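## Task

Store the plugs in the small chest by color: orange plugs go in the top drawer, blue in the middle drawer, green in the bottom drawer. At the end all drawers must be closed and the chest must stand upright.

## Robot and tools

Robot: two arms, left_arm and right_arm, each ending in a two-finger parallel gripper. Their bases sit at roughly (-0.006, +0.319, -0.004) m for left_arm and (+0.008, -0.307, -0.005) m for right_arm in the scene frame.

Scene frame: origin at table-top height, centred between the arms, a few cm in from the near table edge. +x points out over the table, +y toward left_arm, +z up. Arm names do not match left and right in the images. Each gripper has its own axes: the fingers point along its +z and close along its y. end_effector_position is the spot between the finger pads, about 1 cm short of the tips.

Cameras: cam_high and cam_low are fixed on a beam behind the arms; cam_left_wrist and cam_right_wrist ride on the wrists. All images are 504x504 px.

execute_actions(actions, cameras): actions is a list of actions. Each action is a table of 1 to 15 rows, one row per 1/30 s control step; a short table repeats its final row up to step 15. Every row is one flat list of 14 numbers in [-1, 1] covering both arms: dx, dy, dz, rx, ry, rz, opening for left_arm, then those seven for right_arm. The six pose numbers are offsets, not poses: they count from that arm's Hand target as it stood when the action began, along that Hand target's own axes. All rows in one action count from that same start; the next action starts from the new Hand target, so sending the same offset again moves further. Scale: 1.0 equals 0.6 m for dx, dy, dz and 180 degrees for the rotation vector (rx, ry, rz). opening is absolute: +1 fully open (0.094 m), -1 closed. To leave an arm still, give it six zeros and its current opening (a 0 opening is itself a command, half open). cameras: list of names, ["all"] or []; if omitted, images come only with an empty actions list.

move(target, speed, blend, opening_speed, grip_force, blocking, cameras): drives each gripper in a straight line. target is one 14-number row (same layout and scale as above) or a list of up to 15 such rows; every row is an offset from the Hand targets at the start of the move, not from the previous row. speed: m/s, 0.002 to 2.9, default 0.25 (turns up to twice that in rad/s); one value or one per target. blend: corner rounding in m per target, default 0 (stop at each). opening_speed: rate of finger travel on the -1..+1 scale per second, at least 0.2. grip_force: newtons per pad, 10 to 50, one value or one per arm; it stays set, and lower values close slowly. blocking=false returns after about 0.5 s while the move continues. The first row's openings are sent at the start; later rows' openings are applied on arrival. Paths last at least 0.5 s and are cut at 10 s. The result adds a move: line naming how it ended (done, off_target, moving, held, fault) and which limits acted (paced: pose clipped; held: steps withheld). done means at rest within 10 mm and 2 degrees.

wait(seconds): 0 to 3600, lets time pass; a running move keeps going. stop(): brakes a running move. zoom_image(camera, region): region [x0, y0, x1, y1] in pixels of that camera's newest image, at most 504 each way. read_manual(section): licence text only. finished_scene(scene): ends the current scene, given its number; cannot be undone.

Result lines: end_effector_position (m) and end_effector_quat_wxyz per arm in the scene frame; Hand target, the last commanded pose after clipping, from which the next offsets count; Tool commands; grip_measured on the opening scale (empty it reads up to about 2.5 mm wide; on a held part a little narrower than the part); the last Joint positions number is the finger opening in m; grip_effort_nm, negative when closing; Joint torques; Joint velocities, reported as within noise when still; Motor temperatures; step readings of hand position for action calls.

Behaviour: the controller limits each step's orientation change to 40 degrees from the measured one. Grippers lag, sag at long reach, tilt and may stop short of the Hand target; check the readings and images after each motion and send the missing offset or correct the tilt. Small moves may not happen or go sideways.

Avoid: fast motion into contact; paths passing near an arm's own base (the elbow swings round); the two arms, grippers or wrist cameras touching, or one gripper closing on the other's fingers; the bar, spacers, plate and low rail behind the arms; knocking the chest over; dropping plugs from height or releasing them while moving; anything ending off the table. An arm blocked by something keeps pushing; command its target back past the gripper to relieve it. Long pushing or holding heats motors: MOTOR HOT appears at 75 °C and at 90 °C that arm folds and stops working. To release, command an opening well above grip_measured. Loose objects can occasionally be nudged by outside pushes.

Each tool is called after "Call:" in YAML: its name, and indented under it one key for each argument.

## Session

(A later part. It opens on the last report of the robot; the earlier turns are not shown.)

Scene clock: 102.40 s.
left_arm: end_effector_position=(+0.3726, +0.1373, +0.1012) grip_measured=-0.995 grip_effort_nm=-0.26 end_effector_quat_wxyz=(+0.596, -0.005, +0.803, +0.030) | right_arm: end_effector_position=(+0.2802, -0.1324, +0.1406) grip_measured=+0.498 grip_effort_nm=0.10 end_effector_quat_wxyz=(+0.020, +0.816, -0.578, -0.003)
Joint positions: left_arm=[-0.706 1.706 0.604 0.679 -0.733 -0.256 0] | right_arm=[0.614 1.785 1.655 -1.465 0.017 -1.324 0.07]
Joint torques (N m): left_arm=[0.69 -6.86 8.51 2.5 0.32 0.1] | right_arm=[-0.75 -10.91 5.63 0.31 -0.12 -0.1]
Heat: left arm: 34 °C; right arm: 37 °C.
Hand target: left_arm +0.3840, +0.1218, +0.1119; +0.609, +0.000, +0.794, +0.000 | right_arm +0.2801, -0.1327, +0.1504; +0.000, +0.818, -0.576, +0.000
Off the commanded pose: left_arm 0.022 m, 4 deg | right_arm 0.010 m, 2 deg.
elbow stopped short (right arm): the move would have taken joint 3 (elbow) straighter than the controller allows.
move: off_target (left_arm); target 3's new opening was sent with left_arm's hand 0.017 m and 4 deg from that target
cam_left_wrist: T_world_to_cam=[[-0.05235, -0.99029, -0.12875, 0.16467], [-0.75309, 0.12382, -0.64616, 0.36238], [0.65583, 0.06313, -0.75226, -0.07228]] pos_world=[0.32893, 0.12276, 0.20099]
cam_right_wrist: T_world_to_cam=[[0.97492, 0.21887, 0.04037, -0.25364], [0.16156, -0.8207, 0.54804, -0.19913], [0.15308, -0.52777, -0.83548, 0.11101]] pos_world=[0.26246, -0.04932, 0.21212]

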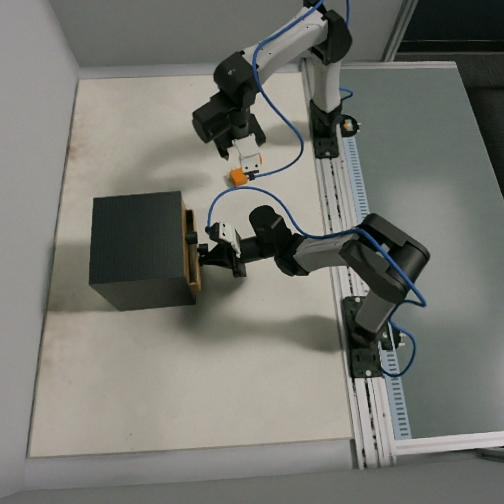

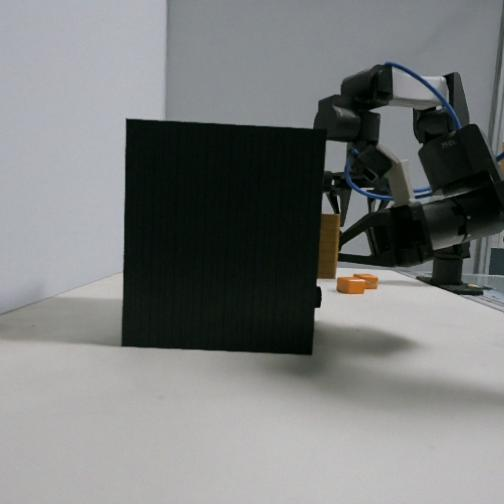

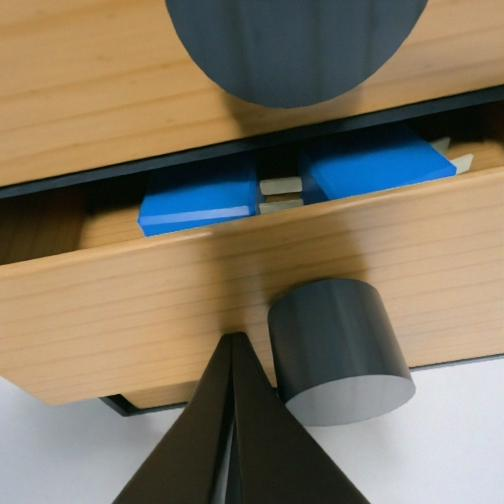

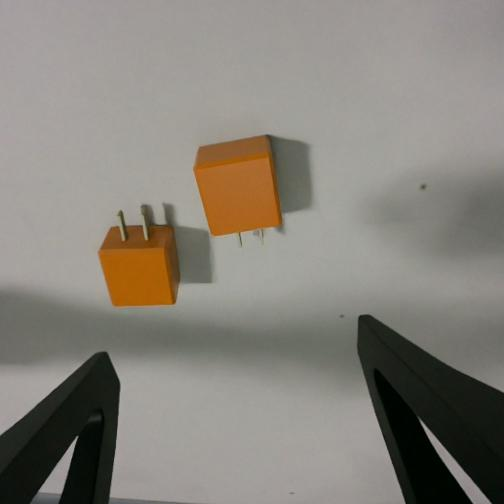

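Call:
move:
  target:
    - [0.028,0,-0.105,0,0,0,-1,0.007,-0.003,0.117,0,0,-0.05,0.15]
    - [0.028,-0.03,-0.105,0,0,0,-1,0.007,-0.003,0.213,0,0,-0.05,0.15]
    - [0.028,-0.03,-0.105,0,0,0,-1,0.007,-0.003,0.213,0,0,-0.05,-0.3]
    - [-0.008,-0.03,0.029,0,0,0,-1,0.007,-0.003,-0.08,0,0,-0.05,-0.3]
  speed: [0.25,0.2,0.2,0.2]
  cameras: ["all"]

Scene clock: 109.00 s.
left_arm: end_effector_position=(+0.3897, +0.1083, +0.1031) grip_measured=-0.995 grip_effort_nm=-0.26 end_effector_quat_wxyz=(+0.596, +0.005, +0.803, +0.010) | right_arm: end_effector_position=(+0.2840, -0.1370, +0.1788) grip_measured=-0.298 grip_effort_nm=-0.09 end_effector_quat_wxyz=(-0.006, +0.859, -0.512, +0.008)
Joint positions: left_arm=[-0.721 1.787 0.713 0.662 -0.705 -0.261 0] | right_arm=[0.597 1.756 1.773 -1.554 0.017 -1.5 0.033]
Joint torques (N m): left_arm=[1.92 -7.71 8.43 2.37 0.03 0.13] | right_arm=[-0.36 -10.77 8.42 0.23 -0.13 -0.05]
Heat: left arm: 34 °C; right arm: 37 °C.
Hand target: left_arm +0.4020, +0.1038, +0.1121; +0.609, +0.000, +0.793, +0.000 | right_arm +0.2831, -0.1360, +0.1984; +0.000, +0.860, -0.510, +0.000
Off the commanded pose: left_arm 0.016 m, 2 deg | right_arm 0.020 m, 1 deg.
joint sent to its limit (right arm) — joint 4 (wrist pitch), lower limit. The joint targets are off in orientation, not in position.
move: off_target (left_arm, right_arm)
cam_left_wrist: T_world_to_cam=[[-0.09205, -0.98971, -0.10958, 0.15061], [-0.74729, 0.14139, -0.64928, 0.37626], [0.65809, 0.02212, -0.75261, -0.07654]] pos_world=[0.34541, 0.09756, 0.2032]
cam_right_wrist: T_world_to_cam=[[0.9255, 0.36673, 0.09465, -0.23334], [0.26433, -0.8044, 0.53204, -0.24853], [0.27125, -0.46739, -0.84141, 0.11568]] pos_world=[0.25027, -0.06028, 0.25165]

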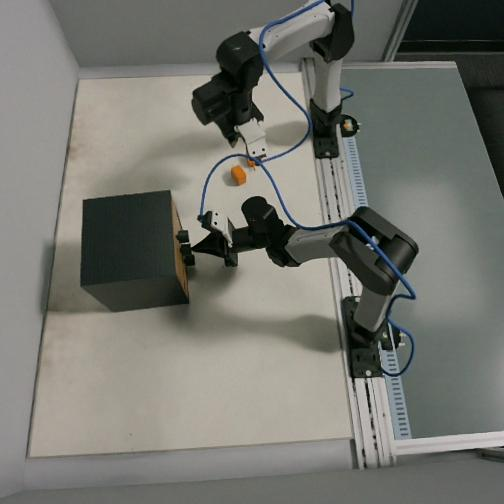

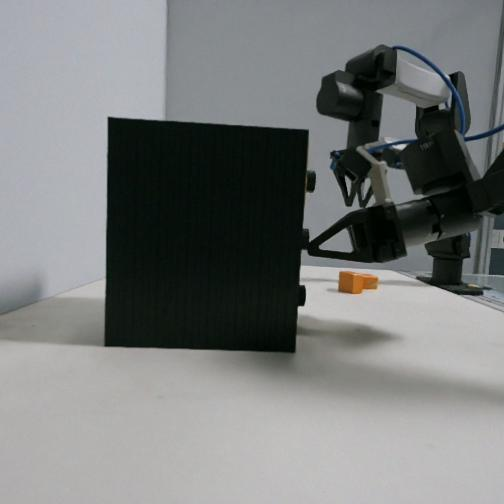

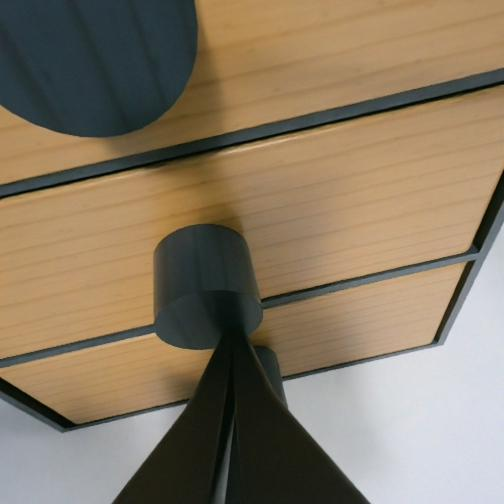

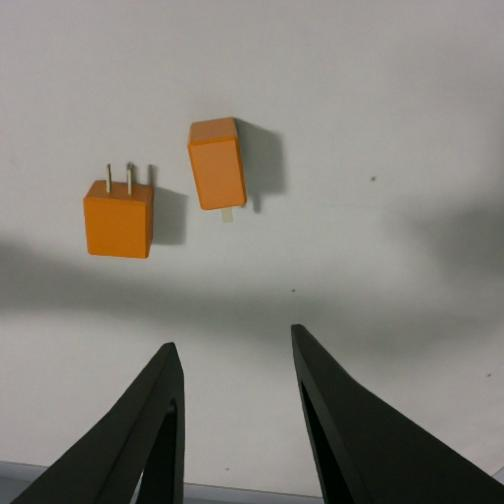

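Call:
move:
  target:
    - [0.007,0.008,-0.1535,0,0,0,-1,-0.0016,0.003,0.2,0,0,-0.05,0.15]
    - [-0.082,0.008,-0.1635,0,0,0,0.2,-0.0016,0.003,0.292,0,0,-0.05,0.15]
    - [-0.114,0.01,-0.0117,0,0,0,0.2,-0.0016,0.003,0.292,0,0,-0.05,-0.6]
    - [-0.114,0.01,-0.0117,0,0,0,0.2,-0.0016,0.003,0.03,0,0,-0.05,-0.6]
  speed: [0.25,0.2,0.2,0.2]
  cameras: ["all"]

Scene clock: 118.77 s.
left_arm: end_effector_position=(+0.4035, +0.1148, +0.1696) grip_measured=+0.197 grip_effort_nm=0.14 end_effector_quat_wxyz=(+0.597, +0.003, +0.802, +0.009) | right_arm: end_effector_position=(+0.2815, -0.1386, +0.1699) grip_measured=-0.425 grip_effort_nm=-1.02 end_effector_quat_wxyz=(+0.007, +0.896, -0.444, +0.001)
Joint positions: left_arm=[-0.674 1.627 0.856 0.376 -0.663 -0.24 0.056] | right_arm=[0.597 1.764 1.748 -1.549 0.017 -1.654 0.027]
Joint torques (N m): left_arm=[1.11 -7.82 9.36 2.31 0.01 0.13] | right_arm=[-0.12 -8.46 8.46 0.11 -0.13 -0.06]
Heat: left arm: 35 °C; right arm: 36 °C.
Hand target: left_arm +0.4130, +0.1099, +0.1800; +0.609, +0.000, +0.793, +0.000 | right_arm +0.2811, -0.1360, +0.1804; +0.000, +0.898, -0.441, +0.000
Off the commanded pose: left_arm 0.015 m, 2 deg | right_arm 0.011 m, 1 deg.
joint sent to its limit (right arm) — joint 4 (wrist pitch), lower limit. The joint targets still meet the commanded pose.
move: off_target (left_arm, right_arm); target 2's new opening was sent with left_arm's hand 0.017 m and 3 deg from that target
cam_left_wrist: T_world_to_cam=[[-0.08999, -0.99028, -0.10606, 0.16415], [-0.74631, 0.13757, -0.65123, 0.42916], [0.65949, 0.02055, -0.75144, -0.03631]] pos_world=[0.359, 0.10426, 0.2696]
cam_right_wrist: T_world_to_cam=[[0.86021, 0.50582, 0.06464, -0.18682], [0.39734, -0.74433, 0.53675, -0.27426], [0.31961, -0.43603, -0.84127, 0.09884]] pos_world=[0.23809, -0.06654, 0.24244]

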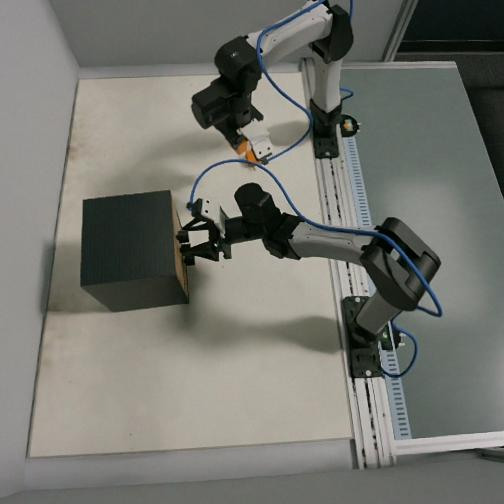

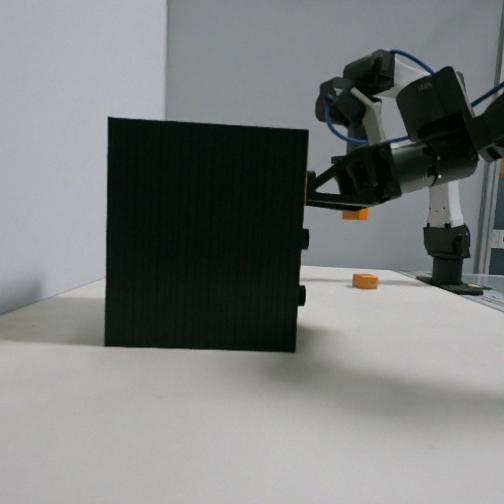

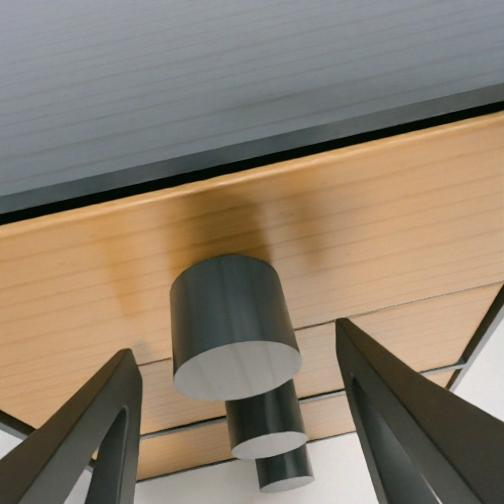

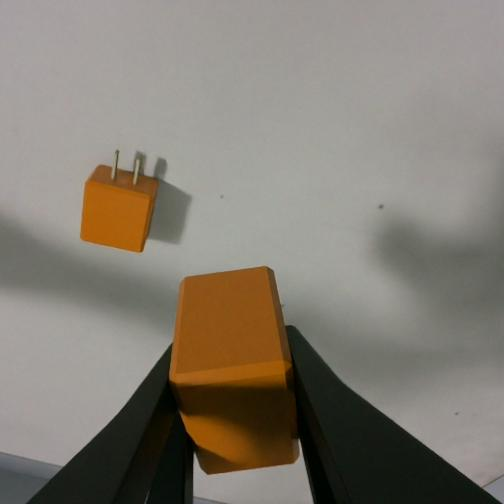

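Call:
move:
  target:
    - [-0.0035,0,0.013,0,0,0,0.2,0,0,-0.1,0,0,0,-0.6]
    - [-0.0035,0,0.013,0,0,0,-0.55,0,0,-0.1,0,0,0,-0.6]
    - [0.044,0,-0.204,0,0,0,-0.55,-0.041,-0.1375,-0.15,0,0,0.211,-0.6]
  speed: [0.2,0.2,0.16]
  cameras: ["cam_high","cam_left_wrist","cam_right_wrist"]

Scene clock: 124.57 s.
left_arm: end_effector_position=(+0.2894, +0.1076, +0.1674) grip_measured=-0.455 grip_effort_nm=-1.02 end_effector_quat_wxyz=(+0.590, +0.018, +0.807, +0.010) | right_arm: end_effector_position=(+0.3294, -0.0722, +0.2654) grip_measured=-0.425 grip_effort_nm=-1.02 end_effector_quat_wxyz=(-0.172, +0.697, -0.695, +0.034)
Joint positions: left_arm=[-0.983 1.329 0.649 0.127 -0.916 -0.425 0.026] | right_arm=[0.681 1.864 2.223 -1.562 0.029 -0.928 0.027]
Joint torques (N m): left_arm=[-0.2 -9.77 7.24 2 -0.48 -0.01] | right_arm=[-0.05 -6.99 8.58 0.9 -0.15 0.1]
Heat: left arm: 35 °C; right arm: 36 °C.
Hand target: left_arm +0.2879, +0.1099, +0.1861; +0.609, +0.000, +0.794, +0.000 | right_arm +0.3313, -0.0661, +0.2704; +0.000, +0.705, -0.709, +0.000
Off the commanded pose: left_arm 0.019 m, 4 deg | right_arm 0.008 m, 20 deg.
joint sent to its limit (right arm) — joint 4 (wrist pitch), lower limit. The joint targets are off in orientation, not in position.
move: off_target (left_arm, right_arm); target 2's new opening was sent with left_arm's hand 0.016 m and 2 deg from that target
cam_left_wrist: T_world_to_cam=[[-0.11605, -0.98566, -0.12248, 0.15638], [-0.75398, 0.16769, -0.63513, 0.33991], [0.64657, 0.01864, -0.76263, 0.04319]] pos_world=[0.24651, 0.09633, 0.26798]
cam_right_wrist: T_world_to_cam=[[0.93042, -0.15706, 0.33112, -0.40956], [-0.26008, -0.91953, 0.29465, -0.02699], [0.2582, -0.36027, -0.8964, 0.23323]] pos_world=[0.31382, -0.00512, 0.35264]

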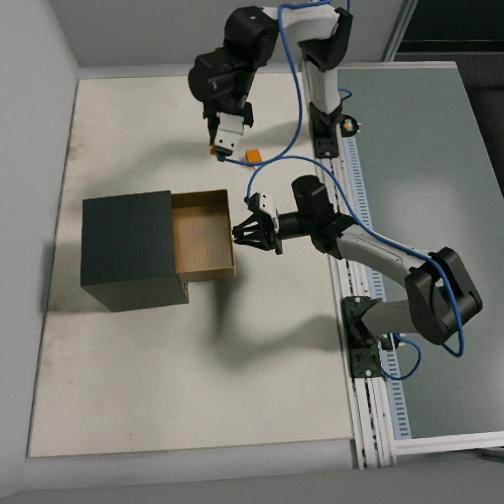

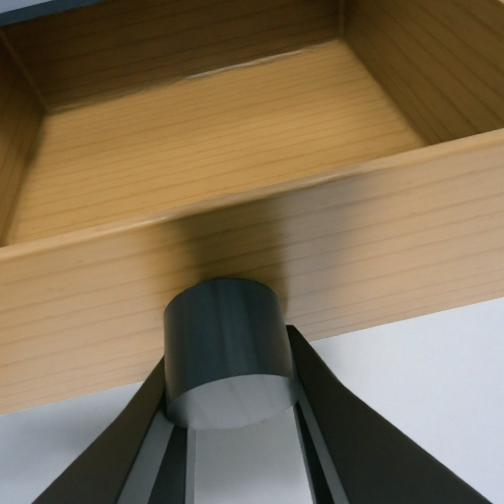

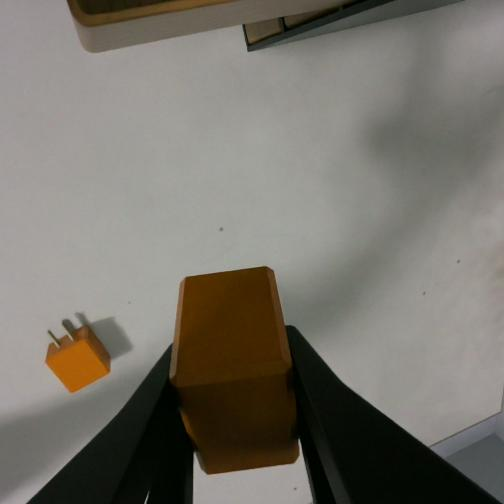

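Call:
move:
  target:
    - [0,0,0,0,0,0,-0.55,-0.247,-0.057,0,0,0,0,-0.6]
    - [0,0,0,0,0,0,-0.55,-0.247,-0.057,0.147,0,0,0,-0.6]
    - [0,0,0,0,0,0,-0.55,-0.247,-0.057,0.147,0,0,0,-0.1]
    - [0,0,0,0,0,0,-0.55,-0.247,-0.057,-0.01,0,0,0,-0.1]
    - [0,0,0,0,0,0,-0.55,0.212,0.152,0.2,0,0,-0.111,0.4]
  speed: [0.3,0.2,0.2,0.3,0.4]
  blend: [0,0,0,0.02,0]
  cameras: ["cam_high","cam_left_wrist","cam_right_wrist"]

Scene clock: 133.93 s.
left_arm: end_effector_position=(+0.2840, +0.1040, +0.1644) grip_measured=-0.455 grip_effort_nm=-1.02 end_effector_quat_wxyz=(+0.586, +0.029, +0.810, +0.002) | right_arm: end_effector_position=(+0.2384, -0.1910, +0.1462) grip_measured=+0.398 grip_effort_nm=0.10 end_effector_quat_wxyz=(+0.011, +0.816, -0.578, -0.008)
Joint positions: left_arm=[-0.998 1.319 0.639 0.117 -0.903 -0.429 0.026] | right_arm=[0.503 1.521 1.387 -1.447 0.002 -1.436 0.066]
Joint torques (N m): left_arm=[0.98 -8.8 8.01 2.12 -0.59 0.08] | right_arm=[-0.8 -7.36 5.67 0.32 0 -0.1]
Heat: left arm: 35 °C; right arm: 36 °C.
Hand target: left_arm +0.2879, +0.1098, +0.1861; +0.609, +0.000, +0.794, +0.000 | right_arm +0.2396, -0.1930, +0.1504; +0.000, +0.818, -0.576, +0.000
Off the commanded pose: left_arm 0.023 m, 5 deg | right_arm 0.005 m, 2 deg.
elbow stopped short (right arm): the move would have taken joint 3 (elbow) straighter than the controller allows.
move: done; target 3's new opening was sent with right_arm's hand 0.007 m and 22 deg from that target
cam_left_wrist: T_world_to_cam=[[-0.14171, -0.98241, -0.12163, 0.15864], [-0.75653, 0.18672, -0.62674, 0.33189], [0.63842, 0.0032, -0.76968, 0.0496]] pos_world=[0.2419, 0.09372, 0.26548]
cam_right_wrist: T_world_to_cam=[[0.9749, 0.21737, 0.04813, -0.2017], [0.15935, -0.83225, 0.53101, -0.24272], [0.15548, -0.51002, -0.846, 0.09555]] pos_world=[0.22046, -0.10943, 0.21943]

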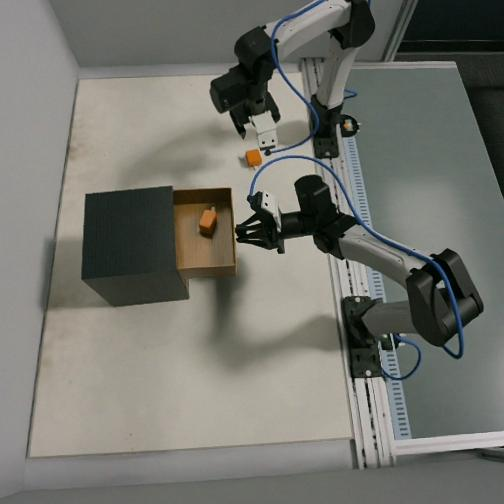

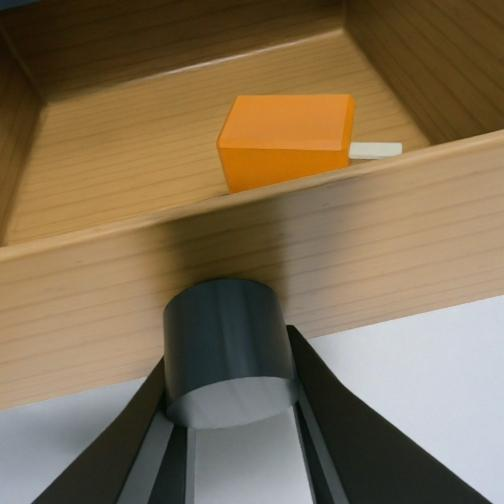

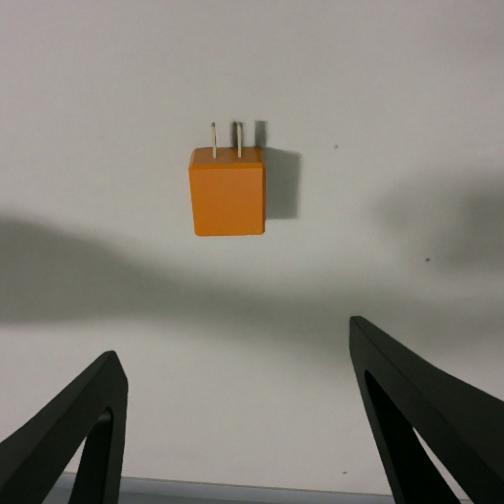

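Call:
move:
  target:
    - [0,0,0,0,0,0,-0.55,0.0077,0.0056,0.217,0,0,0,0.4]
    - [0,0,0,0,0,0,-0.55,0.0077,0.0056,0.217,0,0,0,-0.3]
    - [0,0,0,0,0,0,-0.55,0.0077,0.0056,-0.2,0,0,0,-0.3]
    - [0,0,0,0,0,0,-0.55,-0.436,-0.376,-0.2,0,0,0.111,-0.3]
  speed: [0.25,0.25,0.3,0.35]
  blend: [0,0,0.03,0]
  cameras: ["cam_low","cam_right_wrist"]

Scene clock: 141.17 s.
left_arm: end_effector_position=(+0.2840, +0.1040, +0.1644) grip_measured=-0.455 grip_effort_nm=-1.02 end_effector_quat_wxyz=(+0.586, +0.029, +0.810, +0.002) | right_arm: end_effector_position=(+0.3581, +0.1225, +0.2652) grip_measured=-0.298 grip_effort_nm=-0.09 end_effector_quat_wxyz=(-0.330, +0.671, -0.664, -0.026)
Joint positions: left_arm=[-0.998 1.319 0.639 0.117 -0.903 -0.429 0.026] | right_arm=[0.933 2.349 2.838 -1.373 0.031 -0.693 0.033]
Joint torques (N m): left_arm=[0.81 -8.76 8.05 2.09 -0.7 0.04] | right_arm=[-0.53 -10.43 8.21 1.58 -0.08 0.11]
Motor temperatures (°C): left_arm=[18 35 32 30 19 20 22] | right_arm=[18 35 30 20 16 20 20]
Heat: left arm: 35 °C; right arm: 35 °C.
Hand target: left_arm +0.2879, +0.1098, +0.1861; +0.609, +0.000, +0.794, +0.000 | right_arm +0.3637, +0.1295, +0.2702; +0.000, +0.705, -0.709, +0.000
Off the commanded pose: left_arm 0.023 m, 5 deg | right_arm 0.010 m, 39 deg.
elbow stopped short (right arm): the move would have taken joint 3 (elbow) straighter than the controller allows.
move: off_target (right_arm)
cam_right_wrist: T_world_to_cam=[[0.88288, -0.2364, 0.40576, -0.39867], [-0.24109, -0.96966, -0.04035, 0.24775], [0.40299, -0.06221, -0.91309, 0.21182]] pos_world=[0.32635, 0.15917, 0.36517]

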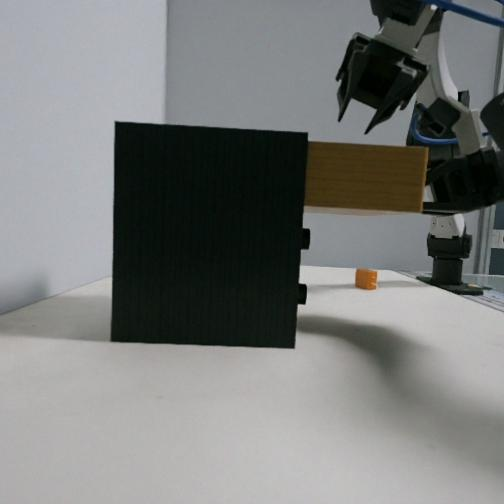

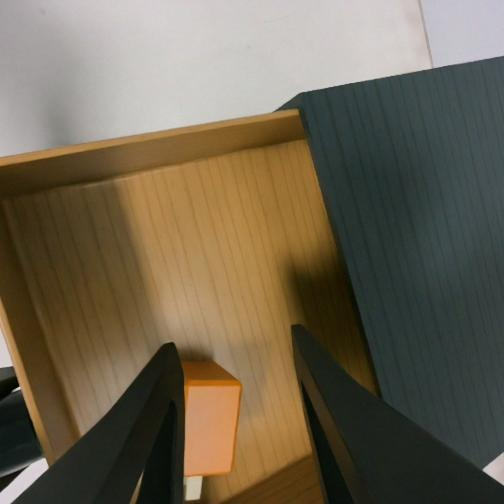

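Call:
move:
  target: [0,0,0,0,0,0,-0.55,0.5375,0.207,0.2,0,0,-0.111,0.2]
  speed: 0.4
  cameras: ["cam_right_wrist"]

Scene clock: 143.90 s.
left_arm: end_effector_position=(+0.2820, +0.1002, +0.1650) grip_measured=-0.455 grip_effort_nm=-1.02 end_effector_quat_wxyz=(+0.585, +0.033, +0.811, -0.006) | right_arm: end_effector_position=(+0.2367, -0.1901, +0.1452) grip_measured=+0.198 grip_effort_nm=0.10 end_effector_quat_wxyz=(+0.012, +0.816, -0.578, -0.010)
Joint positions: left_arm=[-1.005 1.314 0.639 0.118 -0.891 -0.429 0.026] | right_arm=[0.508 1.521 1.383 -1.447 -0.001 -1.43 0.056]
Joint torques (N m): left_arm=[1.44 -8.31 8.05 2.04 -0.73 0.09] | right_arm=[-0.79 -7.73 5.65 0.31 0.02 -0.11]
Heat: left arm: 35 °C; right arm: 36 °C.
Hand target: left_arm +0.2879, +0.1098, +0.1862; +0.609, +0.000, +0.794, +0.000 | right_arm +0.2379, -0.1926, +0.1504; +0.000, +0.818, -0.576, +0.000
Off the commanded pose: left_arm 0.024 m, 5 deg | right_arm 0.006 m, 2 deg.
move: done
cam_right_wrist: T_world_to_cam=[[0.97532, 0.2166, 0.04277, -0.19959], [0.16155, -0.83221, 0.53041, -0.24158], [0.15048, -0.51041, -0.84666, 0.09656]] pos_world=[0.21916, -0.10853, 0.21843]

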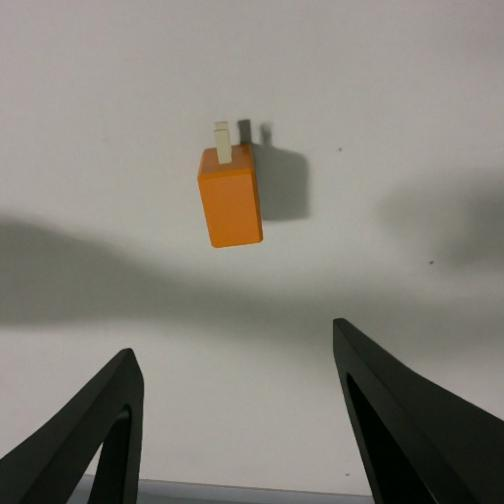

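Call:
move:
  target:
    - [0,0,0,0,0,0,-0.55,0.005,0.0035,0.212,0,0,-0.045,0.2]
    - [0,0,0,0,0,0,-0.55,0.005,0.0035,0.212,0,0,-0.045,-0.6]
    - [0,0,0,0,0,0,-0.55,0.005,0.0035,-0.2,0,0,-0.045,-0.6]
    - [0,0,0,0,0,0,-0.55,-0.45,-0.384,-0.2,0,0,0.111,-0.6]
  speed: [0.25,0.25,0.3,0.35]
  blend: [0,0,0.03,0]
  cameras: ["cam_right_wrist"]

Scene clock: 150.07 s.
left_arm: end_effector_position=(+0.2825, +0.1006, +0.1654) grip_measured=-0.455 grip_effort_nm=-1.02 end_effector_quat_wxyz=(+0.585, +0.032, +0.810, -0.005) | right_arm: end_effector_position=(+0.3579, +0.1299, +0.2646) grip_measured=-0.195 grip_effort_nm=-1.02 end_effector_quat_wxyz=(-0.337, +0.669, -0.662, -0.028)
Joint positions: left_arm=[-1.004 1.314 0.639 0.12 -0.892 -0.428 0.026] | right_arm=[0.943 2.356 2.835 -1.348 0.035 -0.685 0.038]
Joint torques (N m): left_arm=[1.16 -8.46 8.05 2.02 -0.75 -0.02] | right_arm=[-0.4 -10.22 8.55 1.69 -0.1 0.11]
Heat: left arm: 35 °C; right arm: 35 °C.
Hand target: left_arm +0.2879, +0.1098, +0.1862; +0.609, +0.000, +0.793, +0.000 | right_arm +0.3638, +0.1395, +0.2701; +0.000, +0.705, -0.709, +0.000
Off the commanded pose: left_arm 0.023 m, 5 deg | right_arm 0.013 m, 40 deg.
elbow stopped short (right arm): the move would have taken joint 3 (elbow) straighter than the controller allows.
move: off_target (right_arm)
cam_right_wrist: T_world_to_cam=[[0.87977, -0.2418, 0.4093, -0.39555], [-0.24072, -0.96903, -0.05507, 0.25845], [0.40994, -0.05008, -0.91073, 0.20702]] pos_world=[0.32534, 0.16516, 0.36467]

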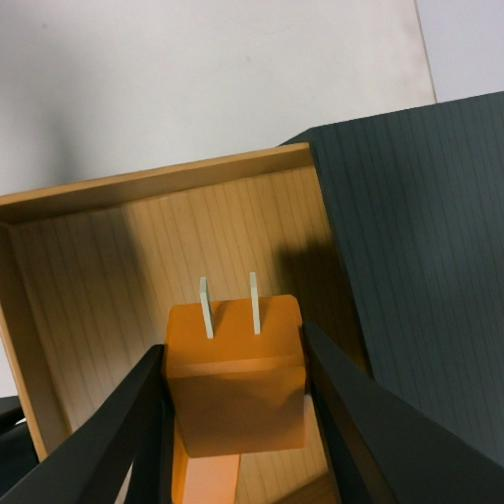

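Call:
move:
  target:
    - [0,0,0,0,0,0,-0.55,0,0,0.153,0,0,0,-0.6]
    - [0,0,0,0,0,0,-0.55,0,0,0.153,0,0,0,0.08]
    - [0,0,0,0,0,0,-0.55,0,0,-0.02,0,0,0,0.08]
    - [0,0,0,0,0,0,-0.55,0.55,0.17,0,0,0,0,0.08]
  speed: [0.2,0.2,0.25,0.4]
  cameras: ["cam_high","cam_left_wrist"]

Scene clock: 157.33 s.
left_arm: end_effector_position=(+0.2821, +0.1008, +0.1643) grip_measured=-0.455 grip_effort_nm=-1.02 end_effector_quat_wxyz=(+0.584, +0.034, +0.811, -0.004) | right_arm: end_effector_position=(+0.2614, -0.1869, +0.2656) grip_measured=+0.078 grip_effort_nm=0.10 end_effector_quat_wxyz=(-0.149, +0.694, -0.703, +0.045)
Joint positions: left_arm=[-1.004 1.314 0.639 0.114 -0.89 -0.428 0.026] | right_arm=[0.476 1.429 1.756 -1.569 -0.006 -1.11 0.051]
Joint torques (N m): left_arm=[1.17 -8.39 7.92 2.11 -0.75 0.02] | right_arm=[-0.58 -5.81 5.39 0.9 0.03 -0.06]
Heat: left arm: 35 °C; right arm: 37 °C.
Hand target: left_arm +0.2879, +0.1098, +0.1862; +0.609, +0.000, +0.793, +0.000 | right_arm +0.2603, -0.1901, +0.2704; +0.000, +0.705, -0.709, +0.000
Off the commanded pose: left_arm 0.024 m, 5 deg | right_arm 0.006 m, 18 deg.
elbow stopped short (right arm): the move would have taken joint 3 (elbow) straighter than the controller allows.
joint read past its limit (right arm) — joint 4 (wrist pitch), lower limit.
joint sent to its limit (right arm) — joint 4 (wrist pitch), lower limit. The joint targets are off in orientation, not in position.
move: off_target (right_arm); target 2's new opening was sent with right_arm's hand 0.017 m and 31 deg from that target
cam_left_wrist: T_world_to_cam=[[-0.15898, -0.98034, -0.11689, 0.15907], [-0.75661, 0.19703, -0.62347, 0.32941], [0.63424, -0.01067, -0.77306, 0.05382]] pos_world=[0.24039, 0.09162, 0.26558]

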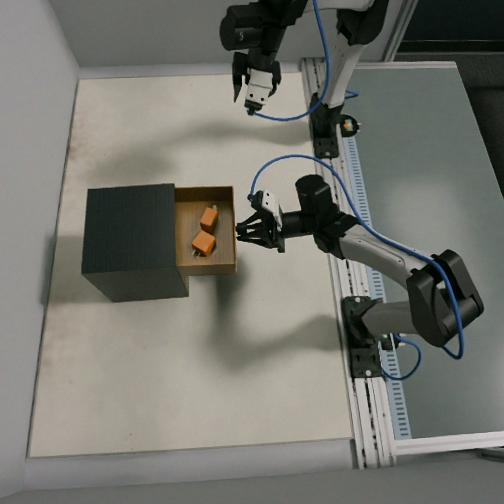

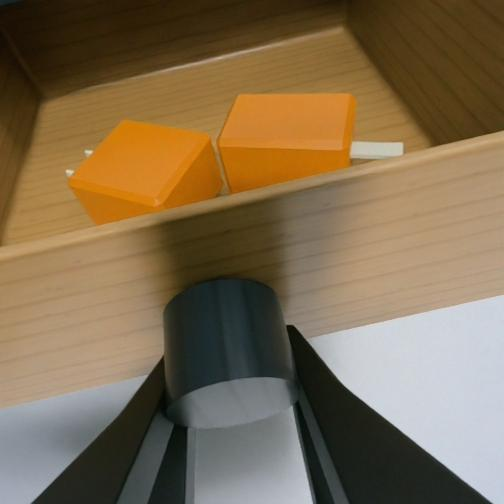

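Call:
move:
  target: [-0.054,0.02,0.241,0,0,0,-0.55,0,0,0,0,0,0,0.08]
  speed: 0.13
  cameras: ["cam_high","cam_low","cam_left_wrist"]

Scene clock: 159.80 s.
left_arm: end_effector_position=(+0.4201, +0.1101, +0.1696) grip_measured=-0.455 grip_effort_nm=-1.02 end_effector_quat_wxyz=(+0.594, +0.031, +0.804, -0.010) | right_arm: end_effector_position=(+0.2614, -0.1869, +0.2656) grip_measured=+0.078 grip_effort_nm=0.10 end_effector_quat_wxyz=(-0.149, +0.694, -0.703, +0.045)
Joint positions: left_arm=[-0.625 1.66 0.891 0.396 -0.552 -0.19 0.026] | right_arm=[0.476 1.429 1.756 -1.569 -0.005 -1.111 0.051]
Joint torques (N m): left_arm=[2.62 -7.54 9.57 2.42 -0.39 -0.12] | right_arm=[-0.58 -5.86 5.41 0.9 0.04 -0.07]
Heat: left arm: 35 °C; right arm: 36 °C.
Hand target: left_arm +0.4360, +0.1218, +0.1800; +0.609, +0.000, +0.794, +0.000 | right_arm +0.2604, -0.1900, +0.2697; -0.156, +0.694, -0.700, +0.054 (not the last commanded pose)
Off the commanded pose: left_arm 0.022 m, 4 deg | right_arm 0.006 m, 18 deg.
joint read past its limit (right arm) — joint 4 (wrist pitch), lower limit.
joint sent to its limit (right arm) — joint 4 (wrist pitch), lower limit.
move: off_target (left_arm)
cam_left_wrist: T_world_to_cam=[[-0.15869, -0.98147, -0.1074, 0.18907], [-0.7406, 0.19026, -0.64444, 0.4329], [0.65293, -0.02273, -0.75707, -0.03868]] pos_world=[0.37587, 0.10233, 0.27]

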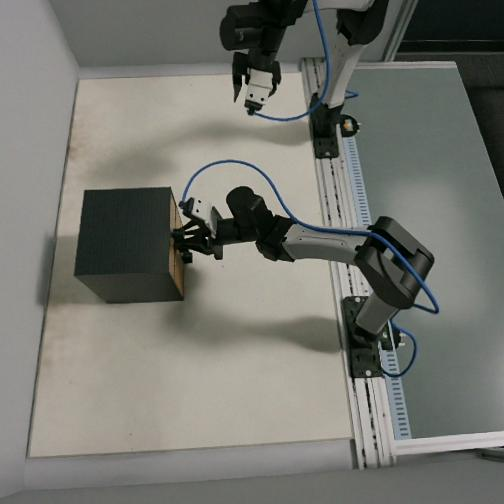

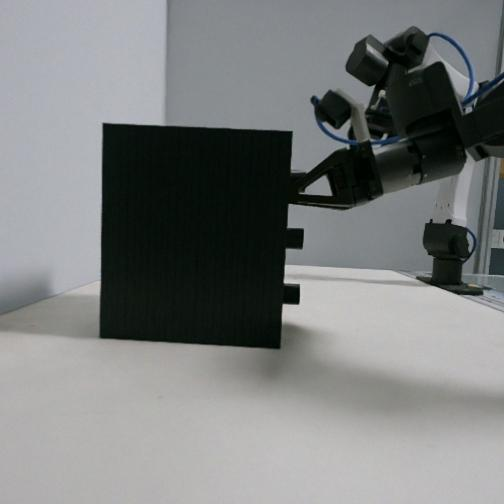

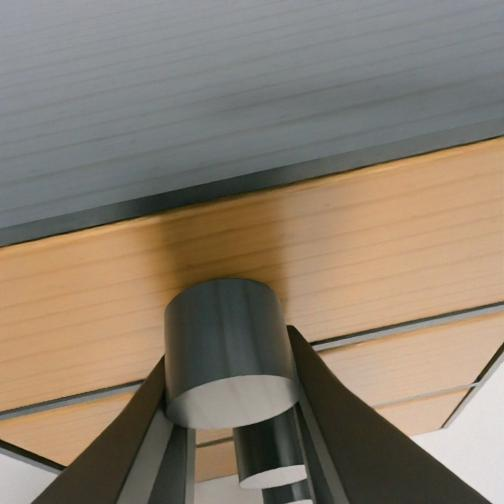

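Call:
move:
  target:
    - [0.018,-0.017,-0.0175,0,0,0,-0.55,0,0,0,0,0,0,0.08]
    - [0.018,-0.017,-0.0175,0,0,0,0.2,0,0,0,0,0,0,0.08]
    - [0.055,-0.017,-0.18,0,0,0,0.2,0,0,0,0,0,0,0.08]
  speed: 0.2
  cameras: ["cam_low","cam_left_wrist"]

Scene clock: 163.37 s.
left_arm: end_effector_position=(+0.3260, +0.1098, +0.1649) grip_measured=+0.197 grip_effort_nm=0.14 end_effector_quat_wxyz=(+0.599, +0.014, +0.801, +0.009) | right_arm: end_effector_position=(+0.2614, -0.1869, +0.2656) grip_measured=+0.078 grip_effort_nm=0.10 end_effector_quat_wxyz=(-0.149, +0.694, -0.703, +0.045)
Joint positions: left_arm=[-0.868 1.427 0.668 0.3 -0.827 -0.325 0.056] | right_arm=[0.476 1.429 1.756 -1.569 -0.005 -1.111 0.051]
Joint torques (N m): left_arm=[-0.05 -10 6.48 1.97 -0.32 -0.17] | right_arm=[-0.58 -5.83 5.42 0.9 0.03 -0.07]
Heat: left arm: 35 °C; right arm: 36 °C.
Hand target: left_arm +0.3232, +0.1116, +0.1762; +0.609, +0.000, +0.793, +0.000 | right_arm +0.2604, -0.1900, +0.2697; -0.156, +0.694, -0.700, +0.054
Off the commanded pose: left_arm 0.012 m, 2 deg | right_arm 0.005 m, 1 deg.
joint read past its limit (right arm) — joint 4 (wrist pitch), lower limit.
joint sent to its limit (right arm) — joint 4 (wrist pitch), lower limit. The joint targets still meet the commanded pose.
move: off_target (left_arm); target 2's new opening was sent with left_arm's hand 0.006 m and 4 deg from that target
cam_left_wrist: T_world_to_cam=[[-0.10798, -0.98704, -0.11868, 0.1593], [-0.74136, 0.15948, -0.65189, 0.36504], [0.66237, 0.01759, -0.74897, 0.01032]] pos_world=[0.28099, 0.09884, 0.2646]

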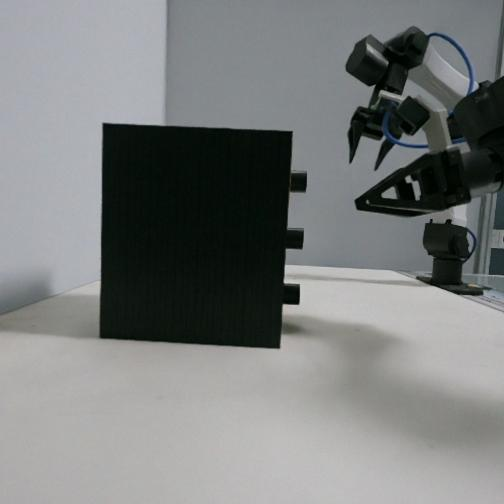

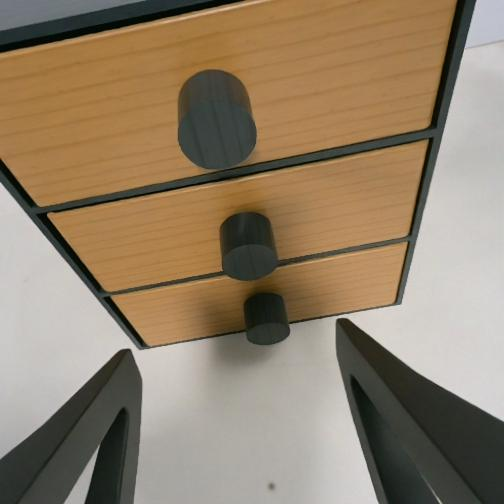

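Call:
finished_scene:
  scene: 2

The scene is finished: the task was done.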